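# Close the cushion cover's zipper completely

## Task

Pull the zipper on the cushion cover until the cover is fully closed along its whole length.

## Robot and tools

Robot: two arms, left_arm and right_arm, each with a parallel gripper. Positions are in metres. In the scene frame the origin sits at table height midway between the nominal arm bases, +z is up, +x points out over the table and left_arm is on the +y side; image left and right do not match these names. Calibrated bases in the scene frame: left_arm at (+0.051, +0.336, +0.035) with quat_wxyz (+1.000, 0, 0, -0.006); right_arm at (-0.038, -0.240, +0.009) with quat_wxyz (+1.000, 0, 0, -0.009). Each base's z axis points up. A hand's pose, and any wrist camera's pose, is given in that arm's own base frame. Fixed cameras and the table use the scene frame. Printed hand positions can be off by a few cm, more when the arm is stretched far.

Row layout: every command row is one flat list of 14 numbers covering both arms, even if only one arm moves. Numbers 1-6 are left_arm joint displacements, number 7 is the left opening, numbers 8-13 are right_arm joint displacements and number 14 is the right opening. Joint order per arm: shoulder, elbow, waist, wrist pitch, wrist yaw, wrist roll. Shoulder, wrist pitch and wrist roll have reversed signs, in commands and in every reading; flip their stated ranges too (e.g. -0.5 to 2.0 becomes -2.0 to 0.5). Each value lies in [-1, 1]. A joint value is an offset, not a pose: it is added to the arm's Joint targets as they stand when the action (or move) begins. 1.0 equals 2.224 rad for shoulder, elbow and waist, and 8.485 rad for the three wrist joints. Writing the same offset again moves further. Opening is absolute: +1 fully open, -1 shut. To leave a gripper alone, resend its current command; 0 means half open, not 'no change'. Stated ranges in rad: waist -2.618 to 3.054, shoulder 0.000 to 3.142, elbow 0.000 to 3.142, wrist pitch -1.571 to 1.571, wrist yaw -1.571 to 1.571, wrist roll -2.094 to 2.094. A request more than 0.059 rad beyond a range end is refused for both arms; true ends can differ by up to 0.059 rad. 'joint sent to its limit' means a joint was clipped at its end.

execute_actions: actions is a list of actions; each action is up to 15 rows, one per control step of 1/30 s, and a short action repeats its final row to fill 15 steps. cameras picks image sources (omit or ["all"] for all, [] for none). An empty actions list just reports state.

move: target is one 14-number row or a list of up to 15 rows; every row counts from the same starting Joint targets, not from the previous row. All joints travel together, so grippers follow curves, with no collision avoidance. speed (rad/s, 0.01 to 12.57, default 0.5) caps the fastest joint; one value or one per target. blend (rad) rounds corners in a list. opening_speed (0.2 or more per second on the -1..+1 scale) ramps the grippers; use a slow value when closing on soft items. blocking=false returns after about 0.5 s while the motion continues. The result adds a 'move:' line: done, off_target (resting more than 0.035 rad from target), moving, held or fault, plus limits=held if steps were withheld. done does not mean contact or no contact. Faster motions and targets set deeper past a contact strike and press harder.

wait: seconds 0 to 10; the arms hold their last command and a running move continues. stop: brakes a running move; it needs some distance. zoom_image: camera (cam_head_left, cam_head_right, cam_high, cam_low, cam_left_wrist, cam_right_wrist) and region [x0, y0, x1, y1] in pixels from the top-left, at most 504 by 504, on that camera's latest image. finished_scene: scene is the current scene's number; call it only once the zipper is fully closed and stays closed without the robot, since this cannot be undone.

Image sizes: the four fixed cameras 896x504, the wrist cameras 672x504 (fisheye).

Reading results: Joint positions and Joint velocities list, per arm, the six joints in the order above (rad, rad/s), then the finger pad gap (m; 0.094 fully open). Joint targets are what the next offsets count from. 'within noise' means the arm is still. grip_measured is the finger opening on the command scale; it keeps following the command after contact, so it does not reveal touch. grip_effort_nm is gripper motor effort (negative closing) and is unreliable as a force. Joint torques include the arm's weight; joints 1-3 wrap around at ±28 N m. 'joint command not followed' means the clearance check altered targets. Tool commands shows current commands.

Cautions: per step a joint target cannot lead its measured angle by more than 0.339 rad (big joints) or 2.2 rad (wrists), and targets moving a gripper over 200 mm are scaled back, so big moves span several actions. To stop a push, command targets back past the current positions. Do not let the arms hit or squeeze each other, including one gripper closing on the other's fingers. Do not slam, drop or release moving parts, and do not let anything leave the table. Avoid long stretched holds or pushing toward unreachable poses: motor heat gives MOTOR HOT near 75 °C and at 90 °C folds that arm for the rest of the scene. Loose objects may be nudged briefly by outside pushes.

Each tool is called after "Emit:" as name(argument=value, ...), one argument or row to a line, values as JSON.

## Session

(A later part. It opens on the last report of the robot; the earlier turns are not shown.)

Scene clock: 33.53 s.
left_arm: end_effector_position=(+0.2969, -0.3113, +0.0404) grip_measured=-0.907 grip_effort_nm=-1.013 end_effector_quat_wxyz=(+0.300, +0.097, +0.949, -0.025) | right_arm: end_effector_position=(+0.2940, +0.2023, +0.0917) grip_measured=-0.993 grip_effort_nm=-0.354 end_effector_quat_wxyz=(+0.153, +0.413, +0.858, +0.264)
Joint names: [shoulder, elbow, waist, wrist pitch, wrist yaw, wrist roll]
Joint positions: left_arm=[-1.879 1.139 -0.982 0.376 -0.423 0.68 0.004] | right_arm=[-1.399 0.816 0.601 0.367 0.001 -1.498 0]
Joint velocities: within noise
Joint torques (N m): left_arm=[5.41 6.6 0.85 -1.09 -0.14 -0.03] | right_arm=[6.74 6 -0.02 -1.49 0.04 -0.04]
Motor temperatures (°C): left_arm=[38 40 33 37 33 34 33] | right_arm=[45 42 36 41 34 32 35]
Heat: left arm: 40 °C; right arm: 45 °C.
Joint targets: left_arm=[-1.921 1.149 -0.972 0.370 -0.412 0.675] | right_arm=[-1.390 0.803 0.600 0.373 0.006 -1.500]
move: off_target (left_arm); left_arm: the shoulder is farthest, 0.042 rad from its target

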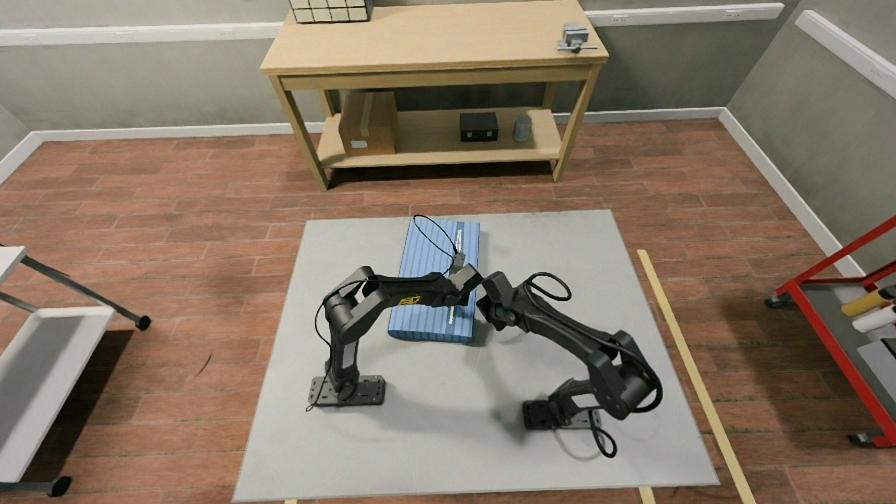

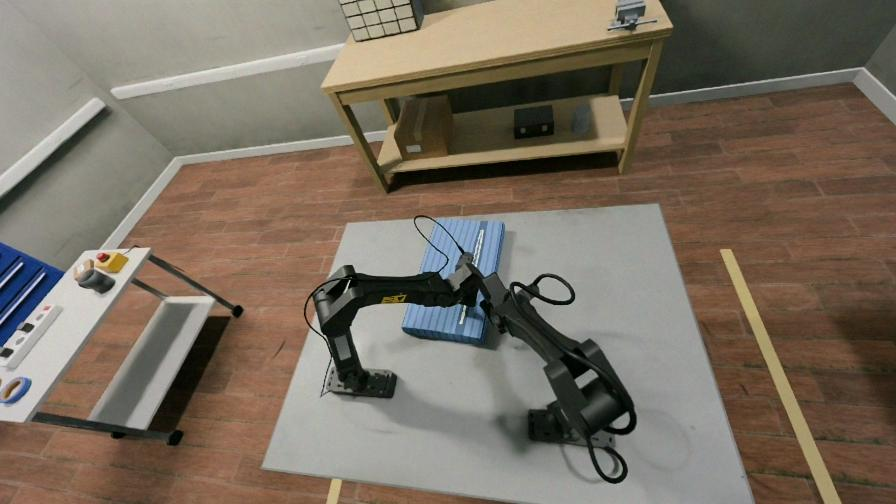

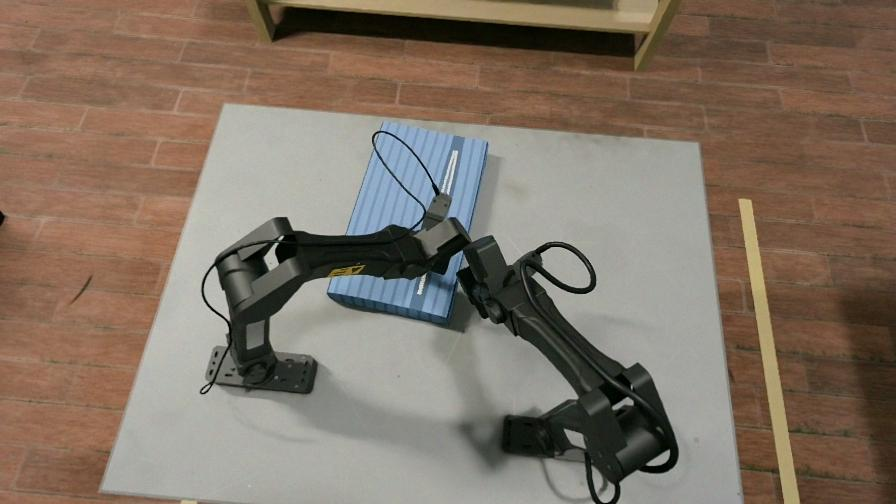

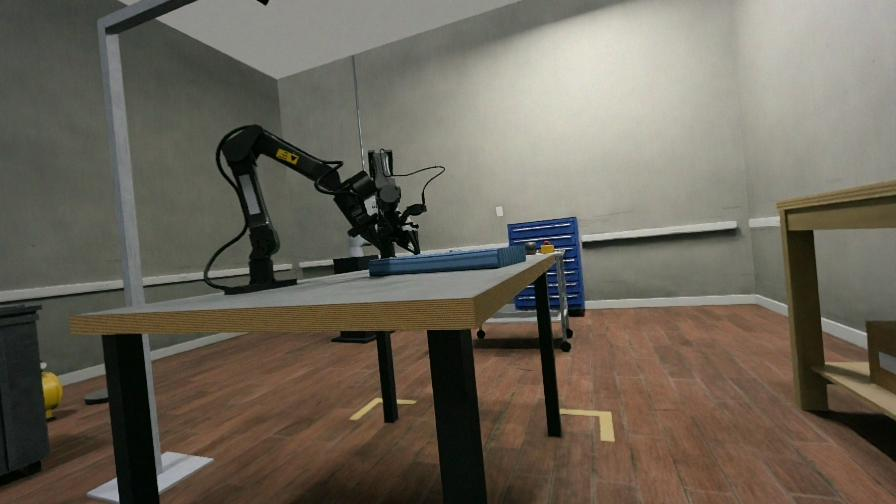

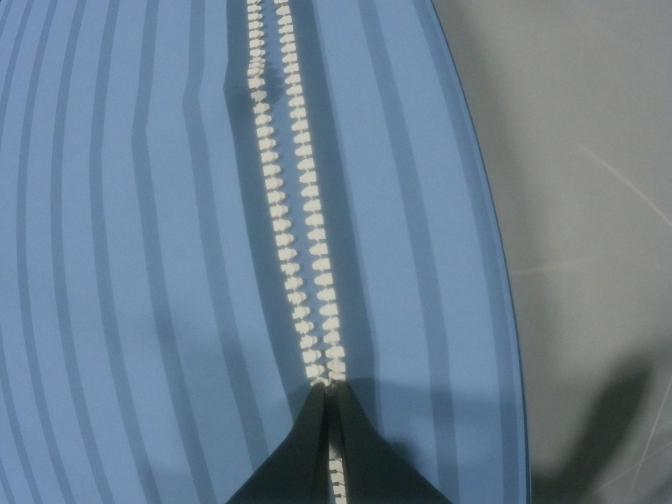

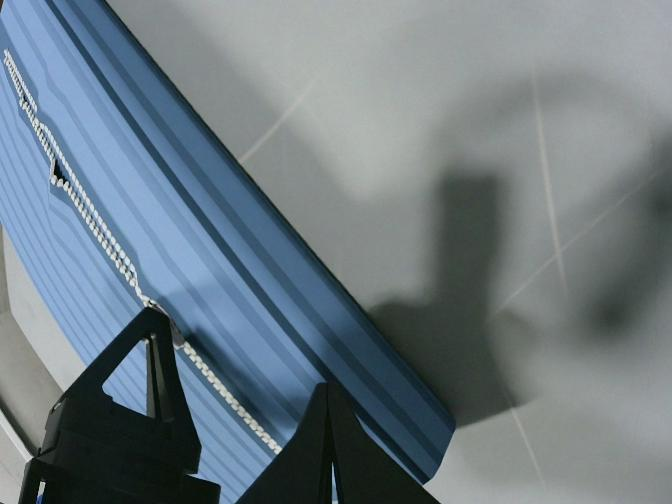

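Emit:
move(
  target=[
    [0,0,0,0,0,0,-1,0,0,0.033,0,0,0,-1],
    [0,0,0,0,0,0,-1,-0.034,-0.041,0.033,-0.0195,0,0,-1],
  ],
  speed=0.3,
  cameras=["cam_right_wrist","cam_left_wrist","cam_high","cam_low"],
)

Scene clock: 34.83 s.
left_arm: end_effector_position=(+0.2969, -0.3113, +0.0404) grip_measured=-0.907 grip_effort_nm=-1.013 end_effector_quat_wxyz=(+0.300, +0.097, +0.949, -0.025) | right_arm: end_effector_position=(+0.2803, +0.2242, +0.0754) grip_measured=-0.993 grip_effort_nm=-0.354 end_effector_quat_wxyz=(+0.145, +0.382, +0.871, +0.275)
Joint names: [shoulder, elbow, waist, wrist pitch, wrist yaw, wrist roll]
Joint positions: left_arm=[-1.879 1.139 -0.982 0.376 -0.423 0.68 0.004] | right_arm=[-1.428 0.763 0.672 0.274 0 -1.498 0]
Joint velocities: within noise
Joint torques (N m): left_arm=[5.41 6.58 0.85 -1.09 -0.14 -0.04] | right_arm=[6.32 6.99 -0.06 -1.5 -0.06 -0.01]
Motor temperatures (°C): left_arm=[38 40 33 37 33 34 33] | right_arm=[45 42 36 41 34 32 35]
Heat: left arm: 40 °C; right arm: 45 °C.
Joint targets: left_arm=[-1.921 1.149 -0.972 0.370 -0.412 0.675] | right_arm=[-1.426 0.764 0.672 0.280 0.000 -1.498]
move: held (right_arm; a check stopped the path), off_target (left_arm); path passed 1 of 2 targets; limits=held; left_arm: the shoulder is farthest, 0.042 rad from its target; right_arm: the wrist pitch is farthest, 0.067 rad from its target
joint command not followed: on one or more control steps a check withheld the commanded joint targets of the right arm, and it was not sent them on those steps.
cause: the commanded joint targets, or the way to them, would bring a part of the robot too close to another arm (this arm's wrist (the part past the wrist pitch) and the left arm's wrist (the part past the wrist pitch)).
Images, in order (width x height): cam_high 896x504, cam_low 896x504, cam_left_wrist 672x504, cam_right_wrist 672x504.

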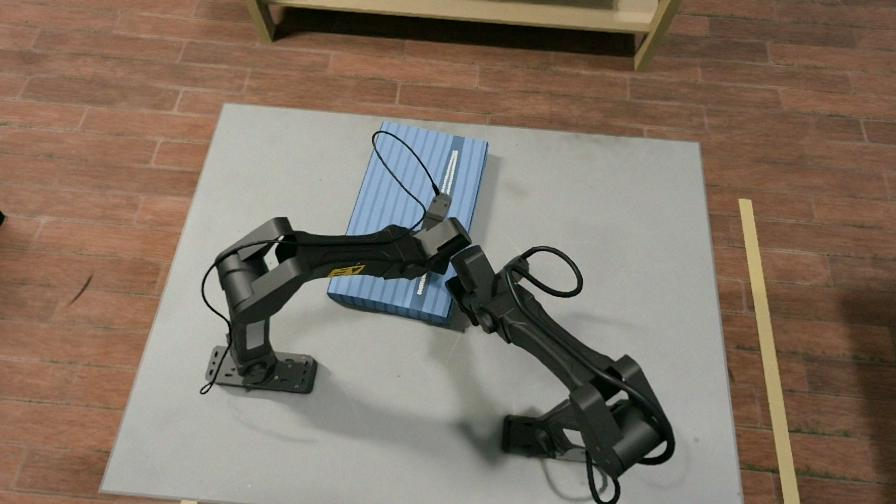

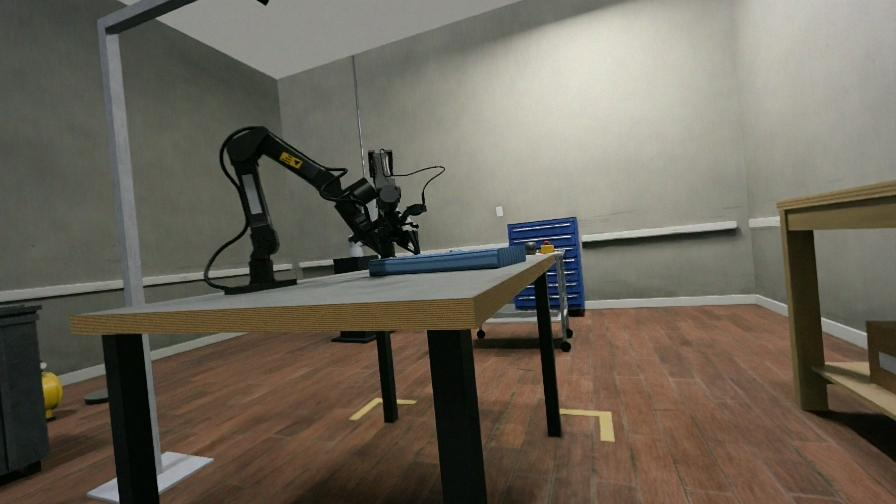

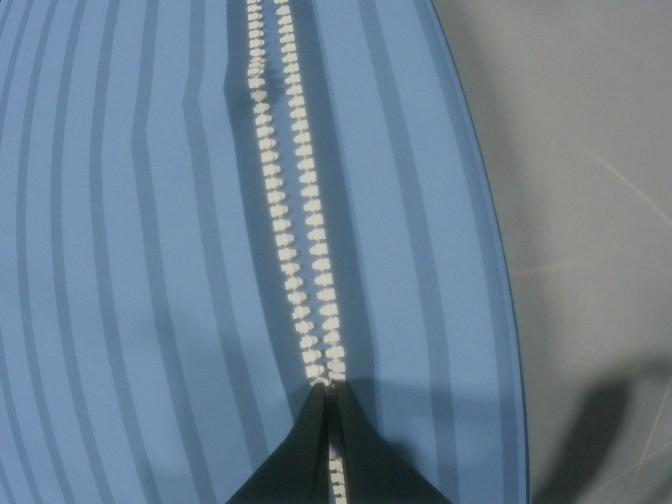

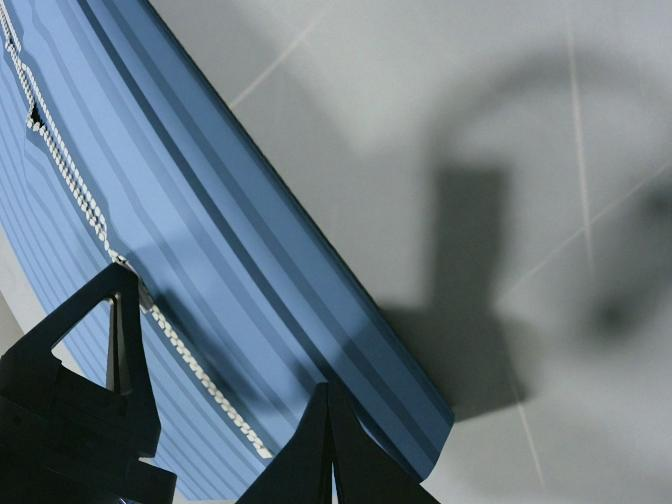

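Emit:
move(
  target=[
    [0,0,0,0,0,0,-1,0,0,-0.0315,0,0,0,-1],
    [0,0,0,0,0,0,-1,0.0537,-0.1372,-0.0315,-0.0609,0,0,-1],
    [0,0,0,0,0,0,-1,0.0537,-0.1372,0.0216,-0.0609,0,0,-1],
  ],
  speed=0.6,
  cameras=["cam_right_wrist","cam_high","cam_low"],
)

Scene clock: 36.90 s.
left_arm: end_effector_position=(+0.2969, -0.3113, +0.0404) grip_measured=-0.907 grip_effort_nm=-1.009 end_effector_quat_wxyz=(+0.300, +0.097, +0.949, -0.025) | right_arm: end_effector_position=(+0.2747, +0.2424, +0.0876) grip_measured=-0.993 grip_effort_nm=-0.349 end_effector_quat_wxyz=(+0.204, +0.337, +0.821, +0.413)
Joint names: [shoulder, elbow, waist, wrist pitch, wrist yaw, wrist roll]
Joint positions: left_arm=[-1.879 1.139 -0.982 0.376 -0.423 0.68 0.004] | right_arm=[-1.326 0.478 0.718 -0.235 -0.003 -1.498 0]
Joint velocities: within noise
Joint torques (N m): left_arm=[5.42 6.6 0.85 -1.09 -0.14 -0.04] | right_arm=[6.79 5.26 0.2 -1.92 0.03 -0.01]
Motor temperatures (°C): left_arm=[38 40 33 37 33 34 33] | right_arm=[45 42 36 41 34 32 35]
Heat: left arm: 40 °C; right arm: 45 °C.
Joint targets: left_arm=[-1.921 1.149 -0.972 0.370 -0.412 0.675] | right_arm=[-1.306 0.459 0.720 -0.236 0.001 -1.498]
move: off_target (left_arm); left_arm: the shoulder is farthest, 0.042 rad from its target
Images, in order (width x height): cam_high 896x504, cam_low 896x504, cam_right_wrist 672x504.

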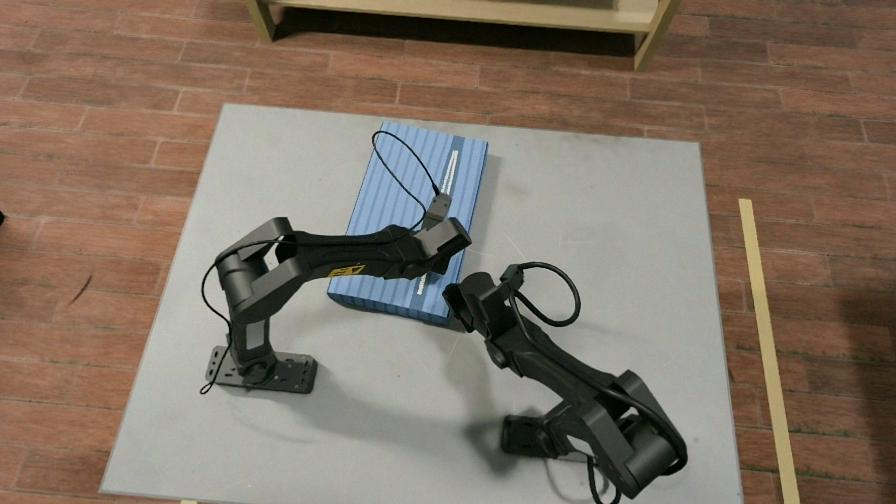

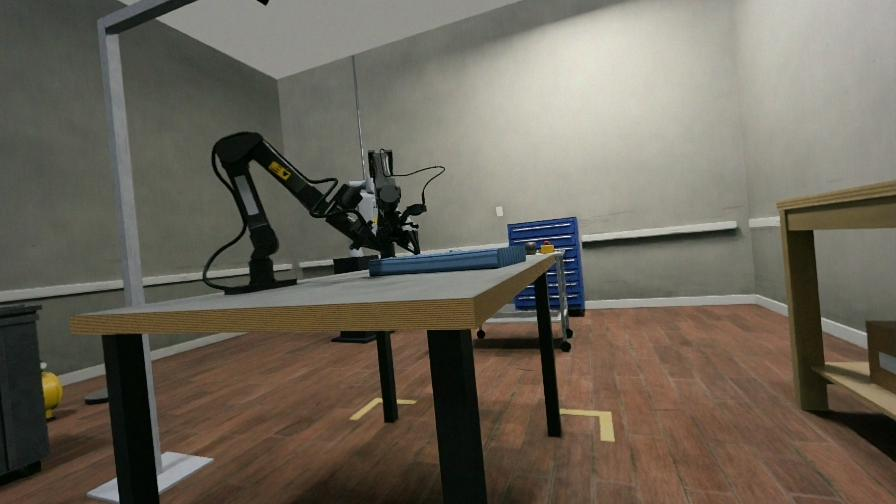

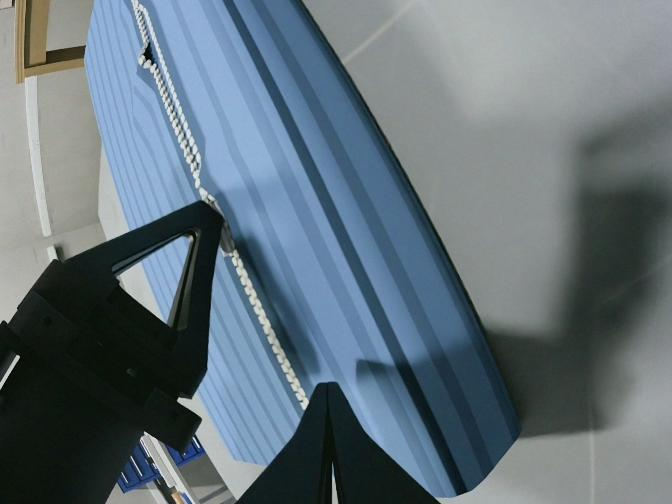

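Emit:
move(
  target=[0,0,0,0,0,0,-1,-0.0222,-0.1343,0,-0.0707,0,0,-1],
  speed=0.25,
  cameras=["cam_right_wrist","cam_high","cam_low"],
)

Scene clock: 40.00 s.
left_arm: end_effector_position=(+0.2969, -0.3113, +0.0404) grip_measured=-0.907 grip_effort_nm=-1.013 end_effector_quat_wxyz=(+0.300, +0.097, +0.949, -0.025) | right_arm: end_effector_position=(+0.2599, +0.2294, +0.0913) grip_measured=-0.993 grip_effort_nm=-0.344 end_effector_quat_wxyz=(+0.256, +0.310, +0.755, +0.518)
Joint names: [shoulder, elbow, waist, wrist pitch, wrist yaw, wrist roll]
Joint positions: left_arm=[-1.879 1.139 -0.982 0.376 -0.423 0.68 0.004] | right_arm=[-1.346 0.178 0.718 -0.829 -0.003 -1.499 0]
Joint velocities: within noise
Joint torques (N m): left_arm=[5.39 6.61 0.85 -1.09 -0.14 -0.03] | right_arm=[3.21 4.37 0.18 -2.14 0.01 0]
Motor temperatures (°C): left_arm=[38 40 33 37 32 34 33] | right_arm=[44 42 36 42 34 32 35]
Heat: left arm: 40 °C; right arm: 44 °C.
Joint targets: left_arm=[-1.921 1.149 -0.972 0.370 -0.412 0.675] | right_arm=[-1.356 0.161 0.720 -0.836 0.001 -1.498]
move: off_target (left_arm); left_arm: the shoulder is farthest, 0.042 rad from its target
Images, in order (width x height): cam_high 896x504, cam_low 896x504, cam_right_wrist 672x504.

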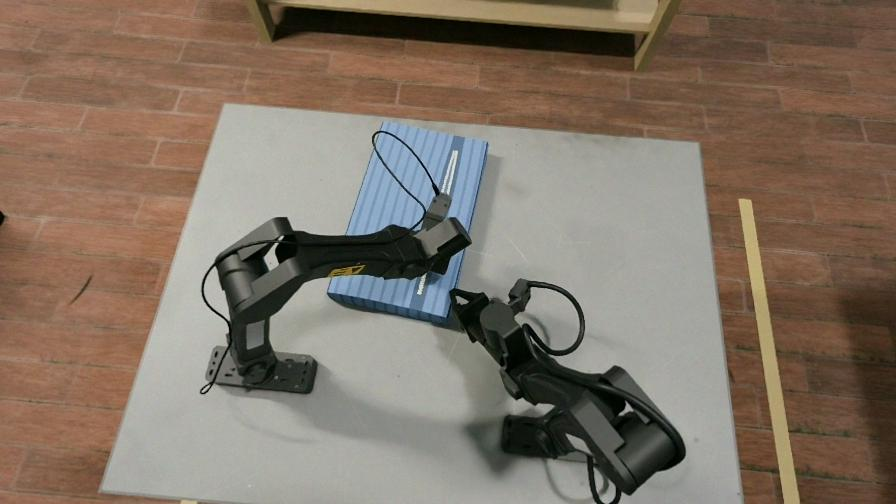

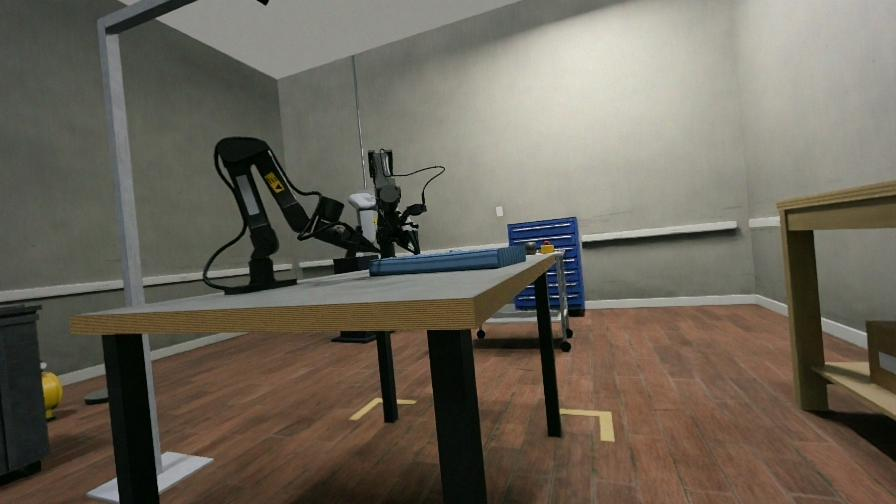

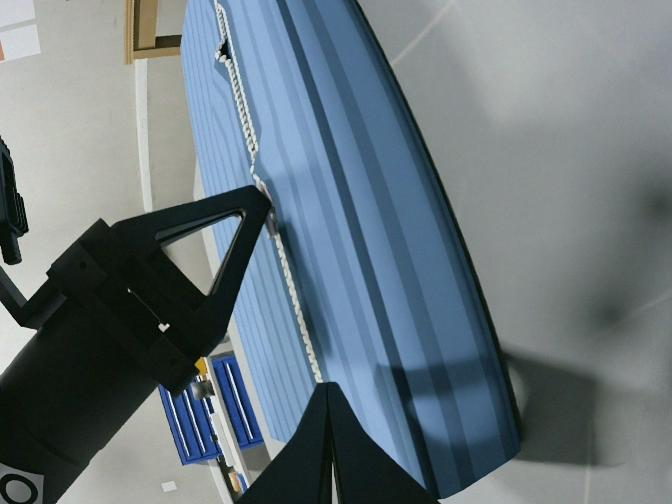

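Emit:
move(
  target=[0,0,0,0,0,0,-1,-0.0423,0.103,0,0.0455,0,0,-1],
  speed=0.3,
  cameras=["cam_right_wrist","cam_high"],
)

Scene clock: 41.87 s.
left_arm: end_effector_position=(+0.2969, -0.3113, +0.0404) grip_measured=-0.907 grip_effort_nm=-1.013 end_effector_quat_wxyz=(+0.300, +0.097, +0.949, -0.025) | right_arm: end_effector_position=(+0.2770, +0.2443, +0.0688) grip_measured=-0.993 grip_effort_nm=-0.349 end_effector_quat_wxyz=(+0.219, +0.330, +0.804, +0.443)
Joint names: [shoulder, elbow, waist, wrist pitch, wrist yaw, wrist roll]
Joint positions: left_arm=[-1.879 1.139 -0.982 0.376 -0.423 0.68 0.004] | right_arm=[-1.432 0.373 0.718 -0.523 -0.003 -1.499 0]
Joint velocities: within noise
Joint torques (N m): left_arm=[5.41 6.61 0.85 -1.09 -0.14 -0.04] | right_arm=[3.67 7.46 0.08 -1.29 -0.01 0.02]
Motor temperatures (°C): left_arm=[38 41 33 37 32 34 33] | right_arm=[44 42 36 42 34 32 35]
Heat: left arm: 41 °C; right arm: 44 °C.
Joint targets: left_arm=[-1.921 1.149 -0.972 0.370 -0.412 0.675] | right_arm=[-1.450 0.390 0.720 -0.450 0.001 -1.498]
move: off_target (left_arm, right_arm); left_arm: the shoulder is farthest, 0.042 rad from its target; right_arm: the wrist pitch is farthest, 0.073 rad from its target
Images, in order (width x height): cam_high 896x504, cam_right_wrist 672x504.

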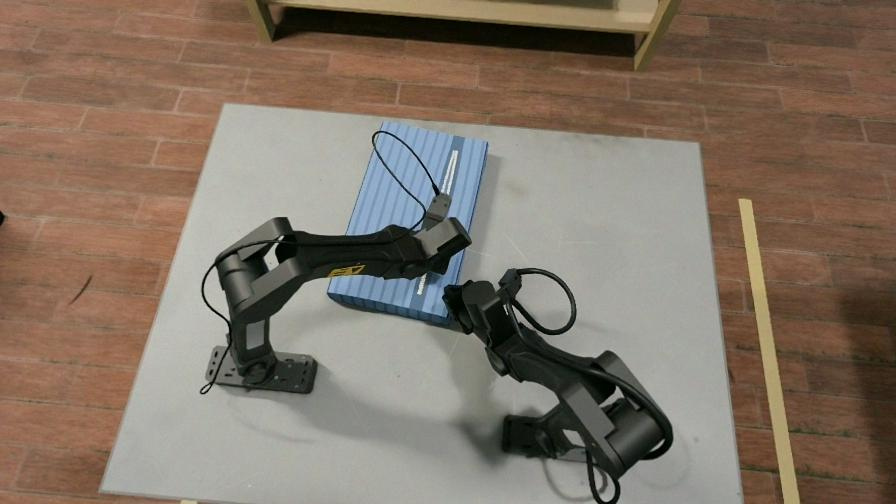

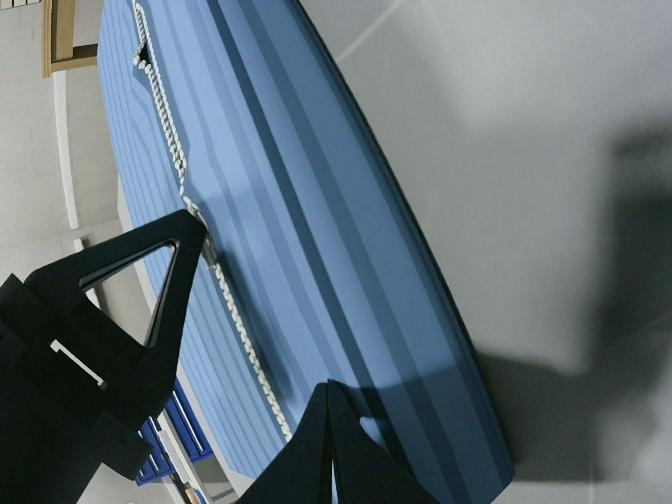

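Emit:
move(
  target=[0,0,0,0,0,0,-1,-0.05,-0.025,0,0,0,0,-1],
  speed=0.2,
  cameras=["cam_right_wrist"],
)

Scene clock: 42.93 s.
left_arm: end_effector_position=(+0.2969, -0.3113, +0.0404) grip_measured=-0.907 grip_effort_nm=-1.009 end_effector_quat_wxyz=(+0.300, +0.097, +0.949, -0.025) | right_arm: end_effector_position=(+0.2840, +0.2505, +0.0651) grip_measured=-0.993 grip_effort_nm=-0.354 end_effector_quat_wxyz=(+0.225, +0.327, +0.797, +0.455)
Joint names: [shoulder, elbow, waist, wrist pitch, wrist yaw, wrist roll]
Joint positions: left_arm=[-1.879 1.139 -0.982 0.376 -0.423 0.679 0.004] | right_arm=[-1.507 0.375 0.718 -0.625 -0.003 -1.499 0]
Joint velocities: within noise
Joint torques (N m): left_arm=[5.41 6.58 0.84 -1.08 -0.14 -0.04] | right_arm=[1.14 2.69 0.23 -0.37 0.03 0.01]
Motor temperatures (°C): left_arm=[38 41 33 37 32 34 33] | right_arm=[44 42 36 42 34 32 35]
Heat: left arm: 41 °C; right arm: 44 °C.
Joint targets: left_arm=[-1.921 1.149 -0.972 0.370 -0.412 0.675] | right_arm=[-1.561 0.334 0.720 -0.450 0.001 -1.498]
move: off_target (left_arm, right_arm); left_arm: the shoulder is farthest, 0.042 rad from its target; right_arm: the wrist pitch is farthest, 0.175 rad from its target
Images, in order (width x height): cam_right_wrist 672x504.

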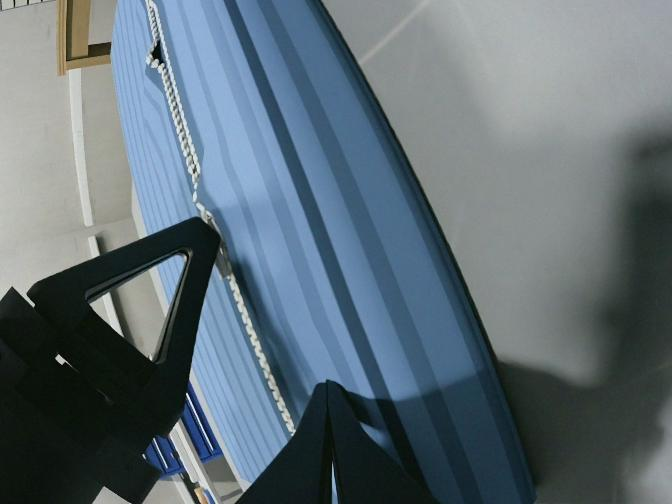

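Emit:
move(
  target=[0,0,0,0,0,0,-1,-0.025,-0.025,0,0.012,0,0,-1],
  speed=0.2,
  cameras=[],
)

Emit:
move(
  target=[-0.0641,0.0915,0.0497,0.0026,0.0061,-0.0123,-1,0,0,0,0,0,0,-1],
  speed=0.1,
)

Scene clock: 44.17 s.
left_arm: end_effector_position=(+0.2969, -0.3113, +0.0404) grip_measured=-0.907 grip_effort_nm=-1.013 end_effector_quat_wxyz=(+0.300, +0.097, +0.949, -0.025) | right_arm: end_effector_position=(+0.2827, +0.2493, +0.0605) grip_measured=-0.993 grip_effort_nm=-0.344 end_effector_quat_wxyz=(+0.226, +0.326, +0.795, +0.458)
Joint names: [shoulder, elbow, waist, wrist pitch, wrist yaw, wrist roll]
Joint positions: left_arm=[-1.879 1.139 -0.982 0.376 -0.423 0.679 0.004] | right_arm=[-1.529 0.353 0.718 -0.679 -0.003 -1.5 0]
Joint velocities: within noise
Joint torques (N m): left_arm=[5.42 6.58 0.85 -1.09 -0.14 -0.04] | right_arm=[-1.73 0.12 0.17 1.1 0.01 0.04]
Motor temperatures (°C): left_arm=[38 41 33 37 32 34 33] | right_arm=[43 42 36 41 34 32 35]
Heat: left arm: 41 °C; right arm: 43 °C.
Joint targets: left_arm=[-1.921 1.149 -0.972 0.370 -0.412 0.675] | right_arm=[-1.617 0.278 0.720 -0.348 0.001 -1.498]
move: off_target (left_arm, right_arm); left_arm: the shoulder is farthest, 0.042 rad from its target; right_arm: the wrist pitch is farthest, 0.330 rad from its target
No camera images: "cameras" was empty.

Scene clock: 46.60 s.
left_arm: end_effector_position=(+0.3590, -0.3197, +0.0424) grip_measured=-0.907 grip_effort_nm=-1.018 end_effector_quat_wxyz=(+0.305, +0.092, +0.948, -0.024) | right_arm: end_effector_position=(+0.2827, +0.2493, +0.0605) grip_measured=-0.993 grip_effort_nm=-0.344 end_effector_quat_wxyz=(+0.226, +0.327, +0.795, +0.458)
Joint names: [shoulder, elbow, waist, wrist pitch, wrist yaw, wrist roll]
Joint positions: left_arm=[-2.019 1.338 -0.868 0.387 -0.381 0.576 0.004] | right_arm=[-1.529 0.353 0.718 -0.679 -0.003 -1.5 0]
Joint velocities: within noise
Joint torques (N m): left_arm=[6.58 7.24 0.54 -1.04 -0.01 -0.04] | right_arm=[-1.63 0.03 0.09 1.13 0.02 0.02]
Motor temperatures (°C): left_arm=[38 41 33 37 32 34 34] | right_arm=[43 41 36 41 34 32 35]
Heat: left arm: 41 °C; right arm: 43 °C.
Joint targets: left_arm=[-2.064 1.352 -0.862 0.392 -0.360 0.571] | right_arm=[-1.616 0.279 0.720 -0.348 0.001 -1.498]
move: off_target (left_arm, right_arm); left_arm: the shoulder is farthest, 0.045 rad from its target; right_arm: the wrist pitch is farthest, 0.331 rad from its target

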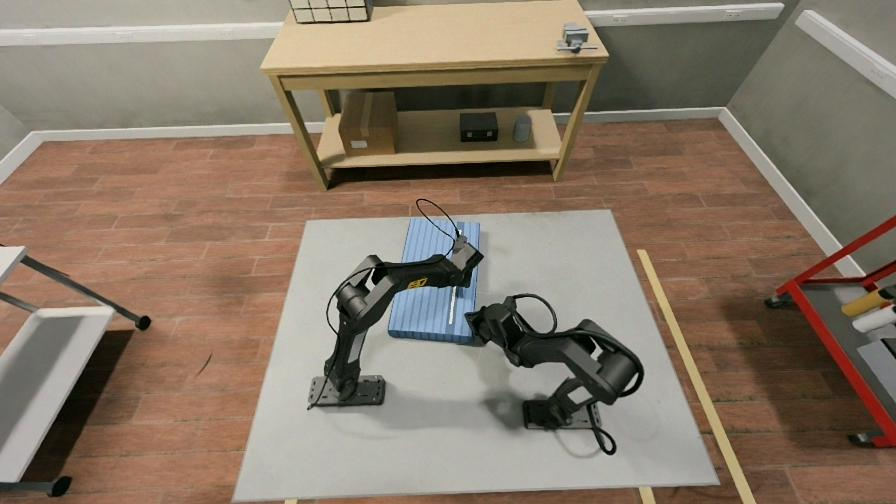

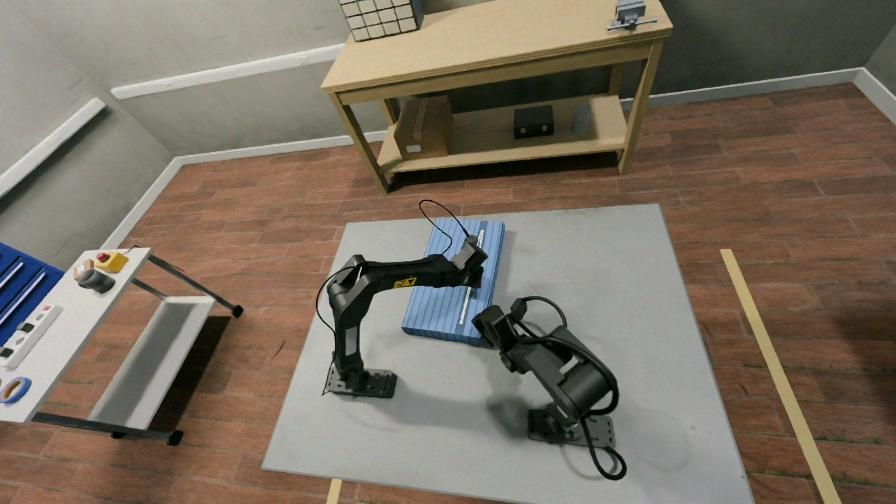

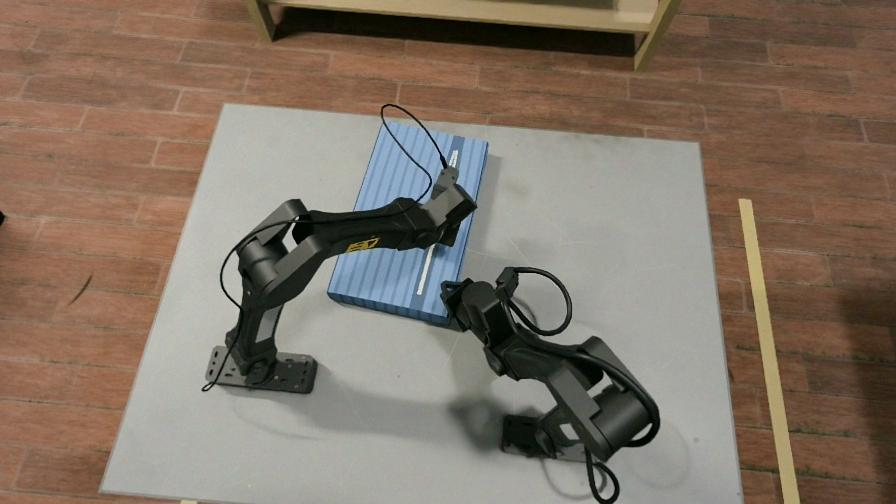

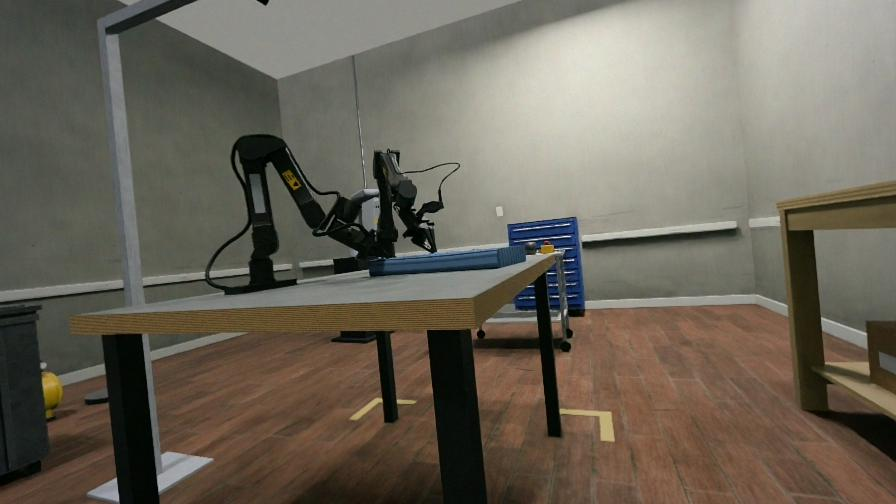

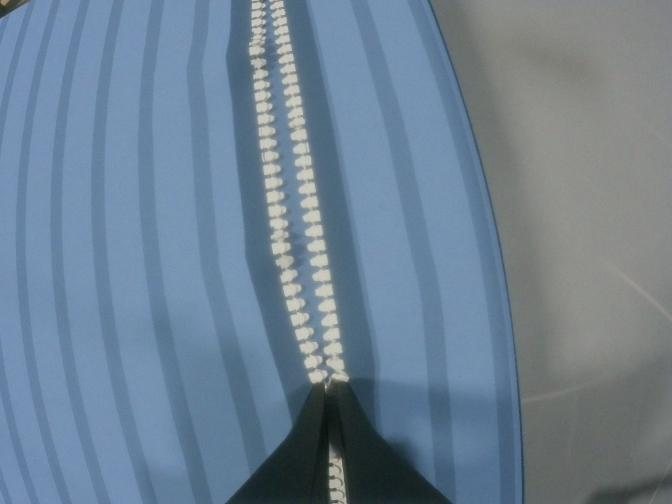

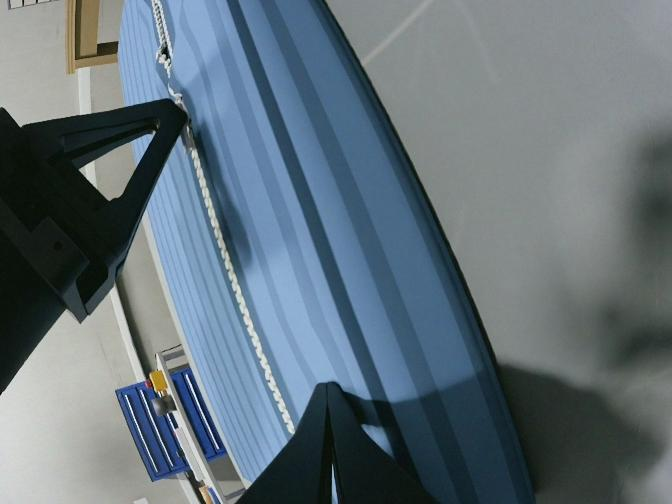

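Emit:
move(
  target=[-0.0744,0.1135,0.0396,0.0075,0.0051,-0.0095,-1,0,0,0,0,0,0,-1],
  speed=0.12,
  cameras=["cam_left_wrist","cam_right_wrist","cam_high"],
)

Scene clock: 49.30 s.
left_arm: end_effector_position=(+0.4188, -0.3299, +0.0442) grip_measured=-0.907 grip_effort_nm=-1.009 end_effector_quat_wxyz=(+0.306, +0.091, +0.947, -0.025) | right_arm: end_effector_position=(+0.2826, +0.2492, +0.0604) grip_measured=-0.993 grip_effort_nm=-0.354 end_effector_quat_wxyz=(+0.226, +0.327, +0.795, +0.458)
Joint names: [shoulder, elbow, waist, wrist pitch, wrist yaw, wrist roll]
Joint positions: left_arm=[-2.179 1.591 -0.78 0.446 -0.338 0.495 0.004] | right_arm=[-1.529 0.352 0.718 -0.679 -0.003 -1.5 0]
Joint velocities: within noise
Joint torques (N m): left_arm=[7.66 7.45 0.51 -1.05 0.02 -0.03] | right_arm=[-1.85 -0.05 0.12 1.15 -0.01 0.02]
Motor temperatures (°C): left_arm=[38 41 33 37 32 34 34] | right_arm=[43 41 36 42 34 32 35]
Heat: left arm: 41 °C; right arm: 43 °C.
Joint targets: left_arm=[-2.229 1.605 -0.774 0.456 -0.317 0.490] | right_arm=[-1.616 0.278 0.720 -0.348 0.001 -1.498]
move: off_target (left_arm, right_arm); left_arm: the shoulder is farthest, 0.050 rad from its target; right_arm: the wrist pitch is farthest, 0.331 rad from its target
Images, in order (width x height): cam_high 896x504, cam_left_wrist 672x504, cam_right_wrist 672x504.

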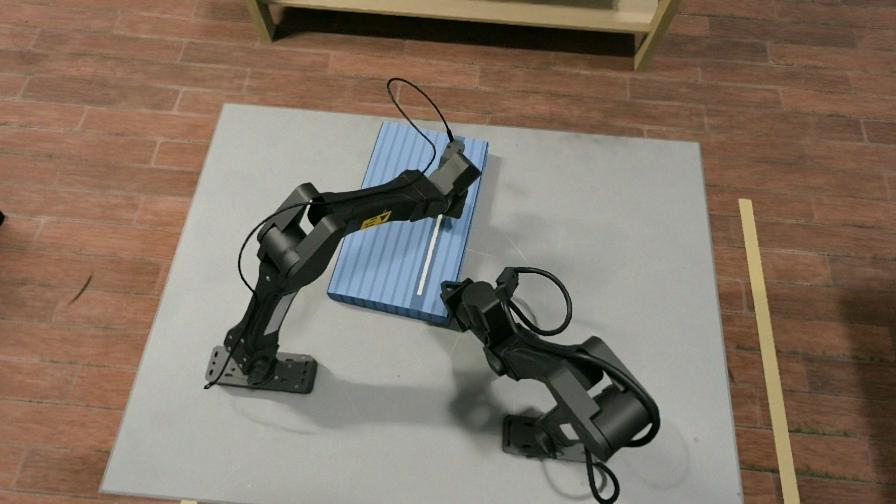

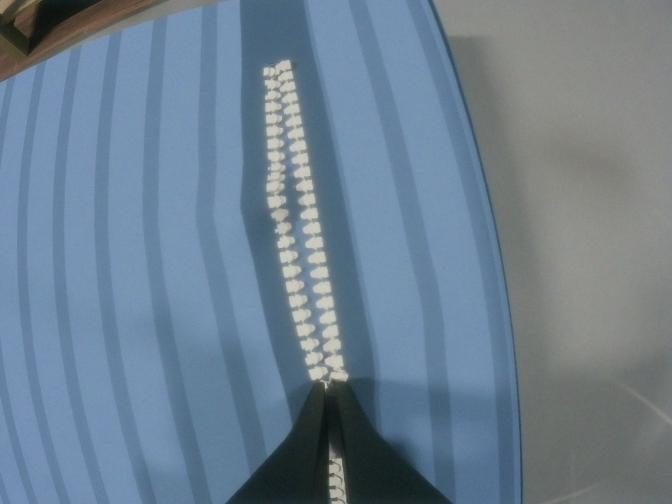

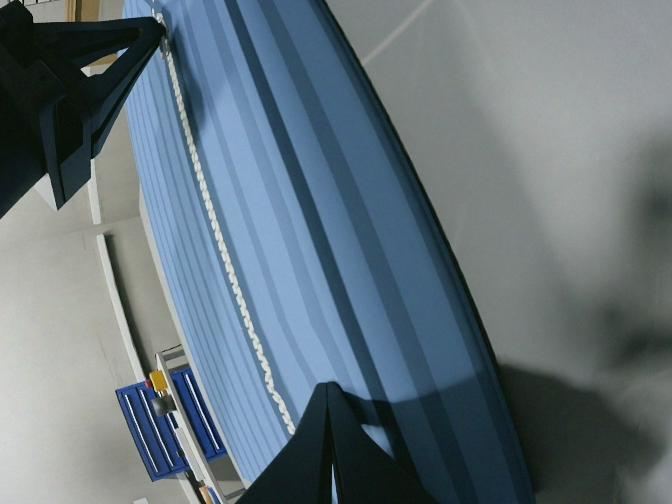

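Emit:
move(
  target=[-0.0896,0.149,0.0317,0.014,0.0043,-0.0075,-1,0,0,0,0,0,0,-1],
  speed=0.15,
  cameras=["cam_left_wrist","cam_right_wrist","cam_high"],
)

Scene clock: 51.90 s.
left_arm: end_effector_position=(+0.4792, -0.3377, +0.0463) grip_measured=-0.907 grip_effort_nm=-1.013 end_effector_quat_wxyz=(+0.309, +0.089, +0.947, -0.023) | right_arm: end_effector_position=(+0.2826, +0.2492, +0.0604) grip_measured=-0.993 grip_effort_nm=-0.354 end_effector_quat_wxyz=(+0.226, +0.327, +0.795, +0.458)
Joint names: [shoulder, elbow, waist, wrist pitch, wrist yaw, wrist roll]
Joint positions: left_arm=[-2.372 1.923 -0.708 0.562 -0.307 0.431 0.004] | right_arm=[-1.529 0.352 0.718 -0.679 -0.003 -1.5 0]
Joint velocities: within noise
Joint torques (N m): left_arm=[8.73 7.66 0.36 -1.06 0.09 -0.02] | right_arm=[-1.72 -0.13 0.09 1.13 -0.01 -0.01]
Motor temperatures (°C): left_arm=[38 41 33 37 32 34 34] | right_arm=[42 41 36 42 34 32 35]
Heat: left arm: 41 °C; right arm: 42 °C.
Joint targets: left_arm=[-2.428 1.936 -0.703 0.574 -0.281 0.426] | right_arm=[-1.616 0.278 0.720 -0.348 0.001 -1.498]
move: off_target (left_arm, right_arm); left_arm: the shoulder is farthest, 0.056 rad from its target; right_arm: the wrist pitch is farthest, 0.331 rad from its target
Images, in order (width x height): cam_high 896x504, cam_left_wrist 672x504, cam_right_wrist 672x504.

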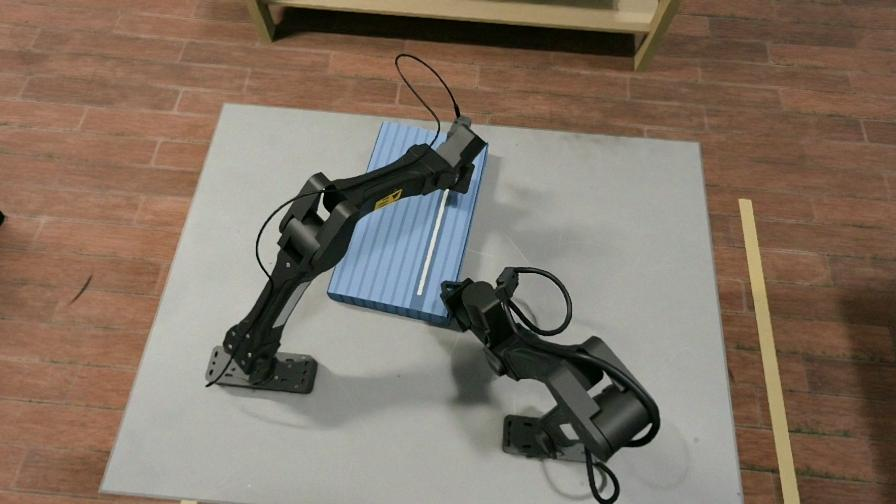

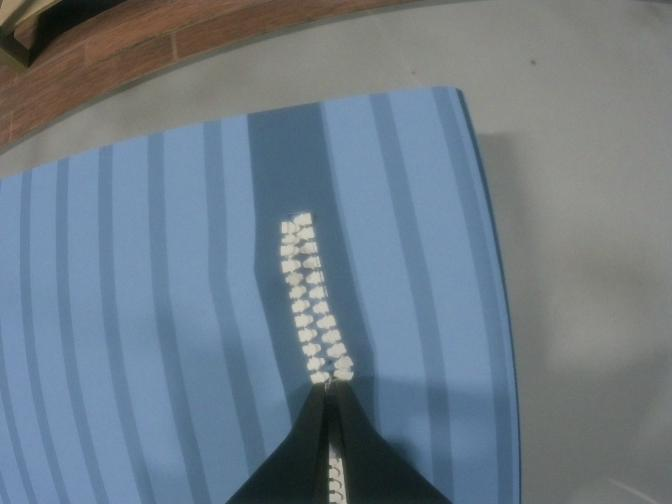

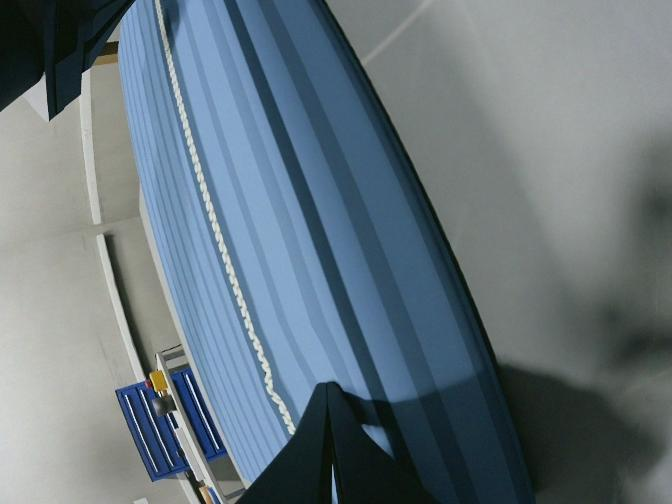

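Emit:
move(
  target=[-0.0583,0.0624,0.0198,-0.0206,-0.0044,-0.0102,-1,0,0,0,0,0,0,-1],
  speed=0.1,
  cameras=["cam_left_wrist","cam_high"],
)

Emit:
zoom_image(
  camera="cam_left_wrist",
  region=[220, 250, 440, 460],
)

Scene clock: 54.40 s.
left_arm: end_effector_position=(+0.5355, -0.3455, +0.0486) grip_measured=-0.907 grip_effort_nm=-1.013 end_effector_quat_wxyz=(+0.376, +0.091, +0.921, -0.032) | right_arm: end_effector_position=(+0.2830, +0.2496, +0.0604) grip_measured=-0.993 grip_effort_nm=-0.349 end_effector_quat_wxyz=(+0.227, +0.326, +0.794, +0.459)
Joint names: [shoulder, elbow, waist, wrist pitch, wrist yaw, wrist roll]
Joint positions: left_arm=[-2.495 2.061 -0.666 0.423 -0.331 0.345 0.004] | right_arm=[-1.534 0.352 0.718 -0.687 -0.003 -1.5 0]
Joint velocities: within noise
Joint torques (N m): left_arm=[9.1 7.88 0.53 -1.64 -0.05 -0.03] | right_arm=[-1.28 0.02 0.13 1.18 0.02 0.01]
Motor temperatures (°C): left_arm=[39 41 33 38 32 34 34] | right_arm=[42 41 36 42 34 32 35]
Heat: left arm: 41 °C; right arm: 42 °C.
Joint targets: left_arm=[-2.558 2.075 -0.659 0.400 -0.318 0.340] | right_arm=[-1.617 0.278 0.720 -0.348 0.001 -1.498]
move: off_target (left_arm, right_arm); left_arm: the shoulder is farthest, 0.063 rad from its target; right_arm: the wrist pitch is farthest, 0.339 rad from its target
Images, in order (width x height): cam_high 896x504, cam_left_wrist 672x504.

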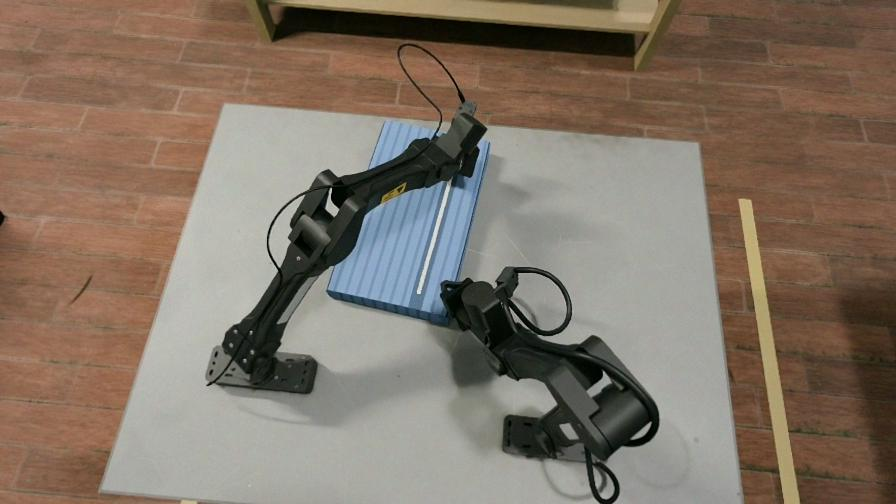

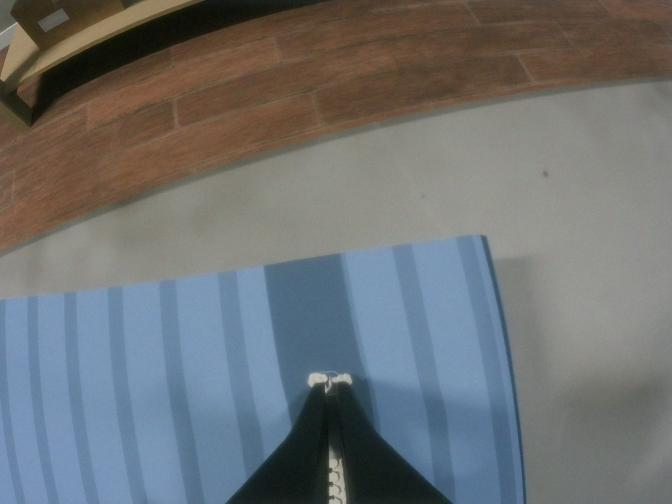

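Scaled by 2.291 from the camera's 672x504 image, which has a finer 960x720 frame.

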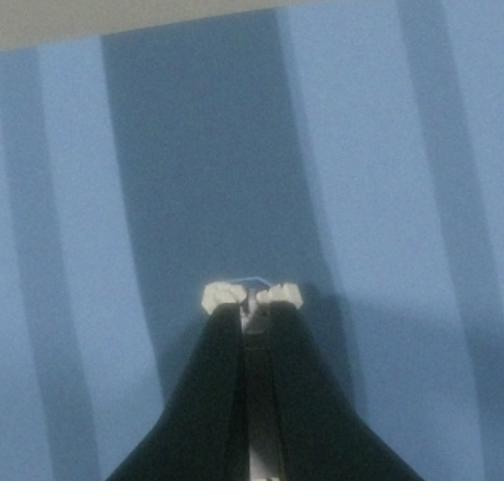

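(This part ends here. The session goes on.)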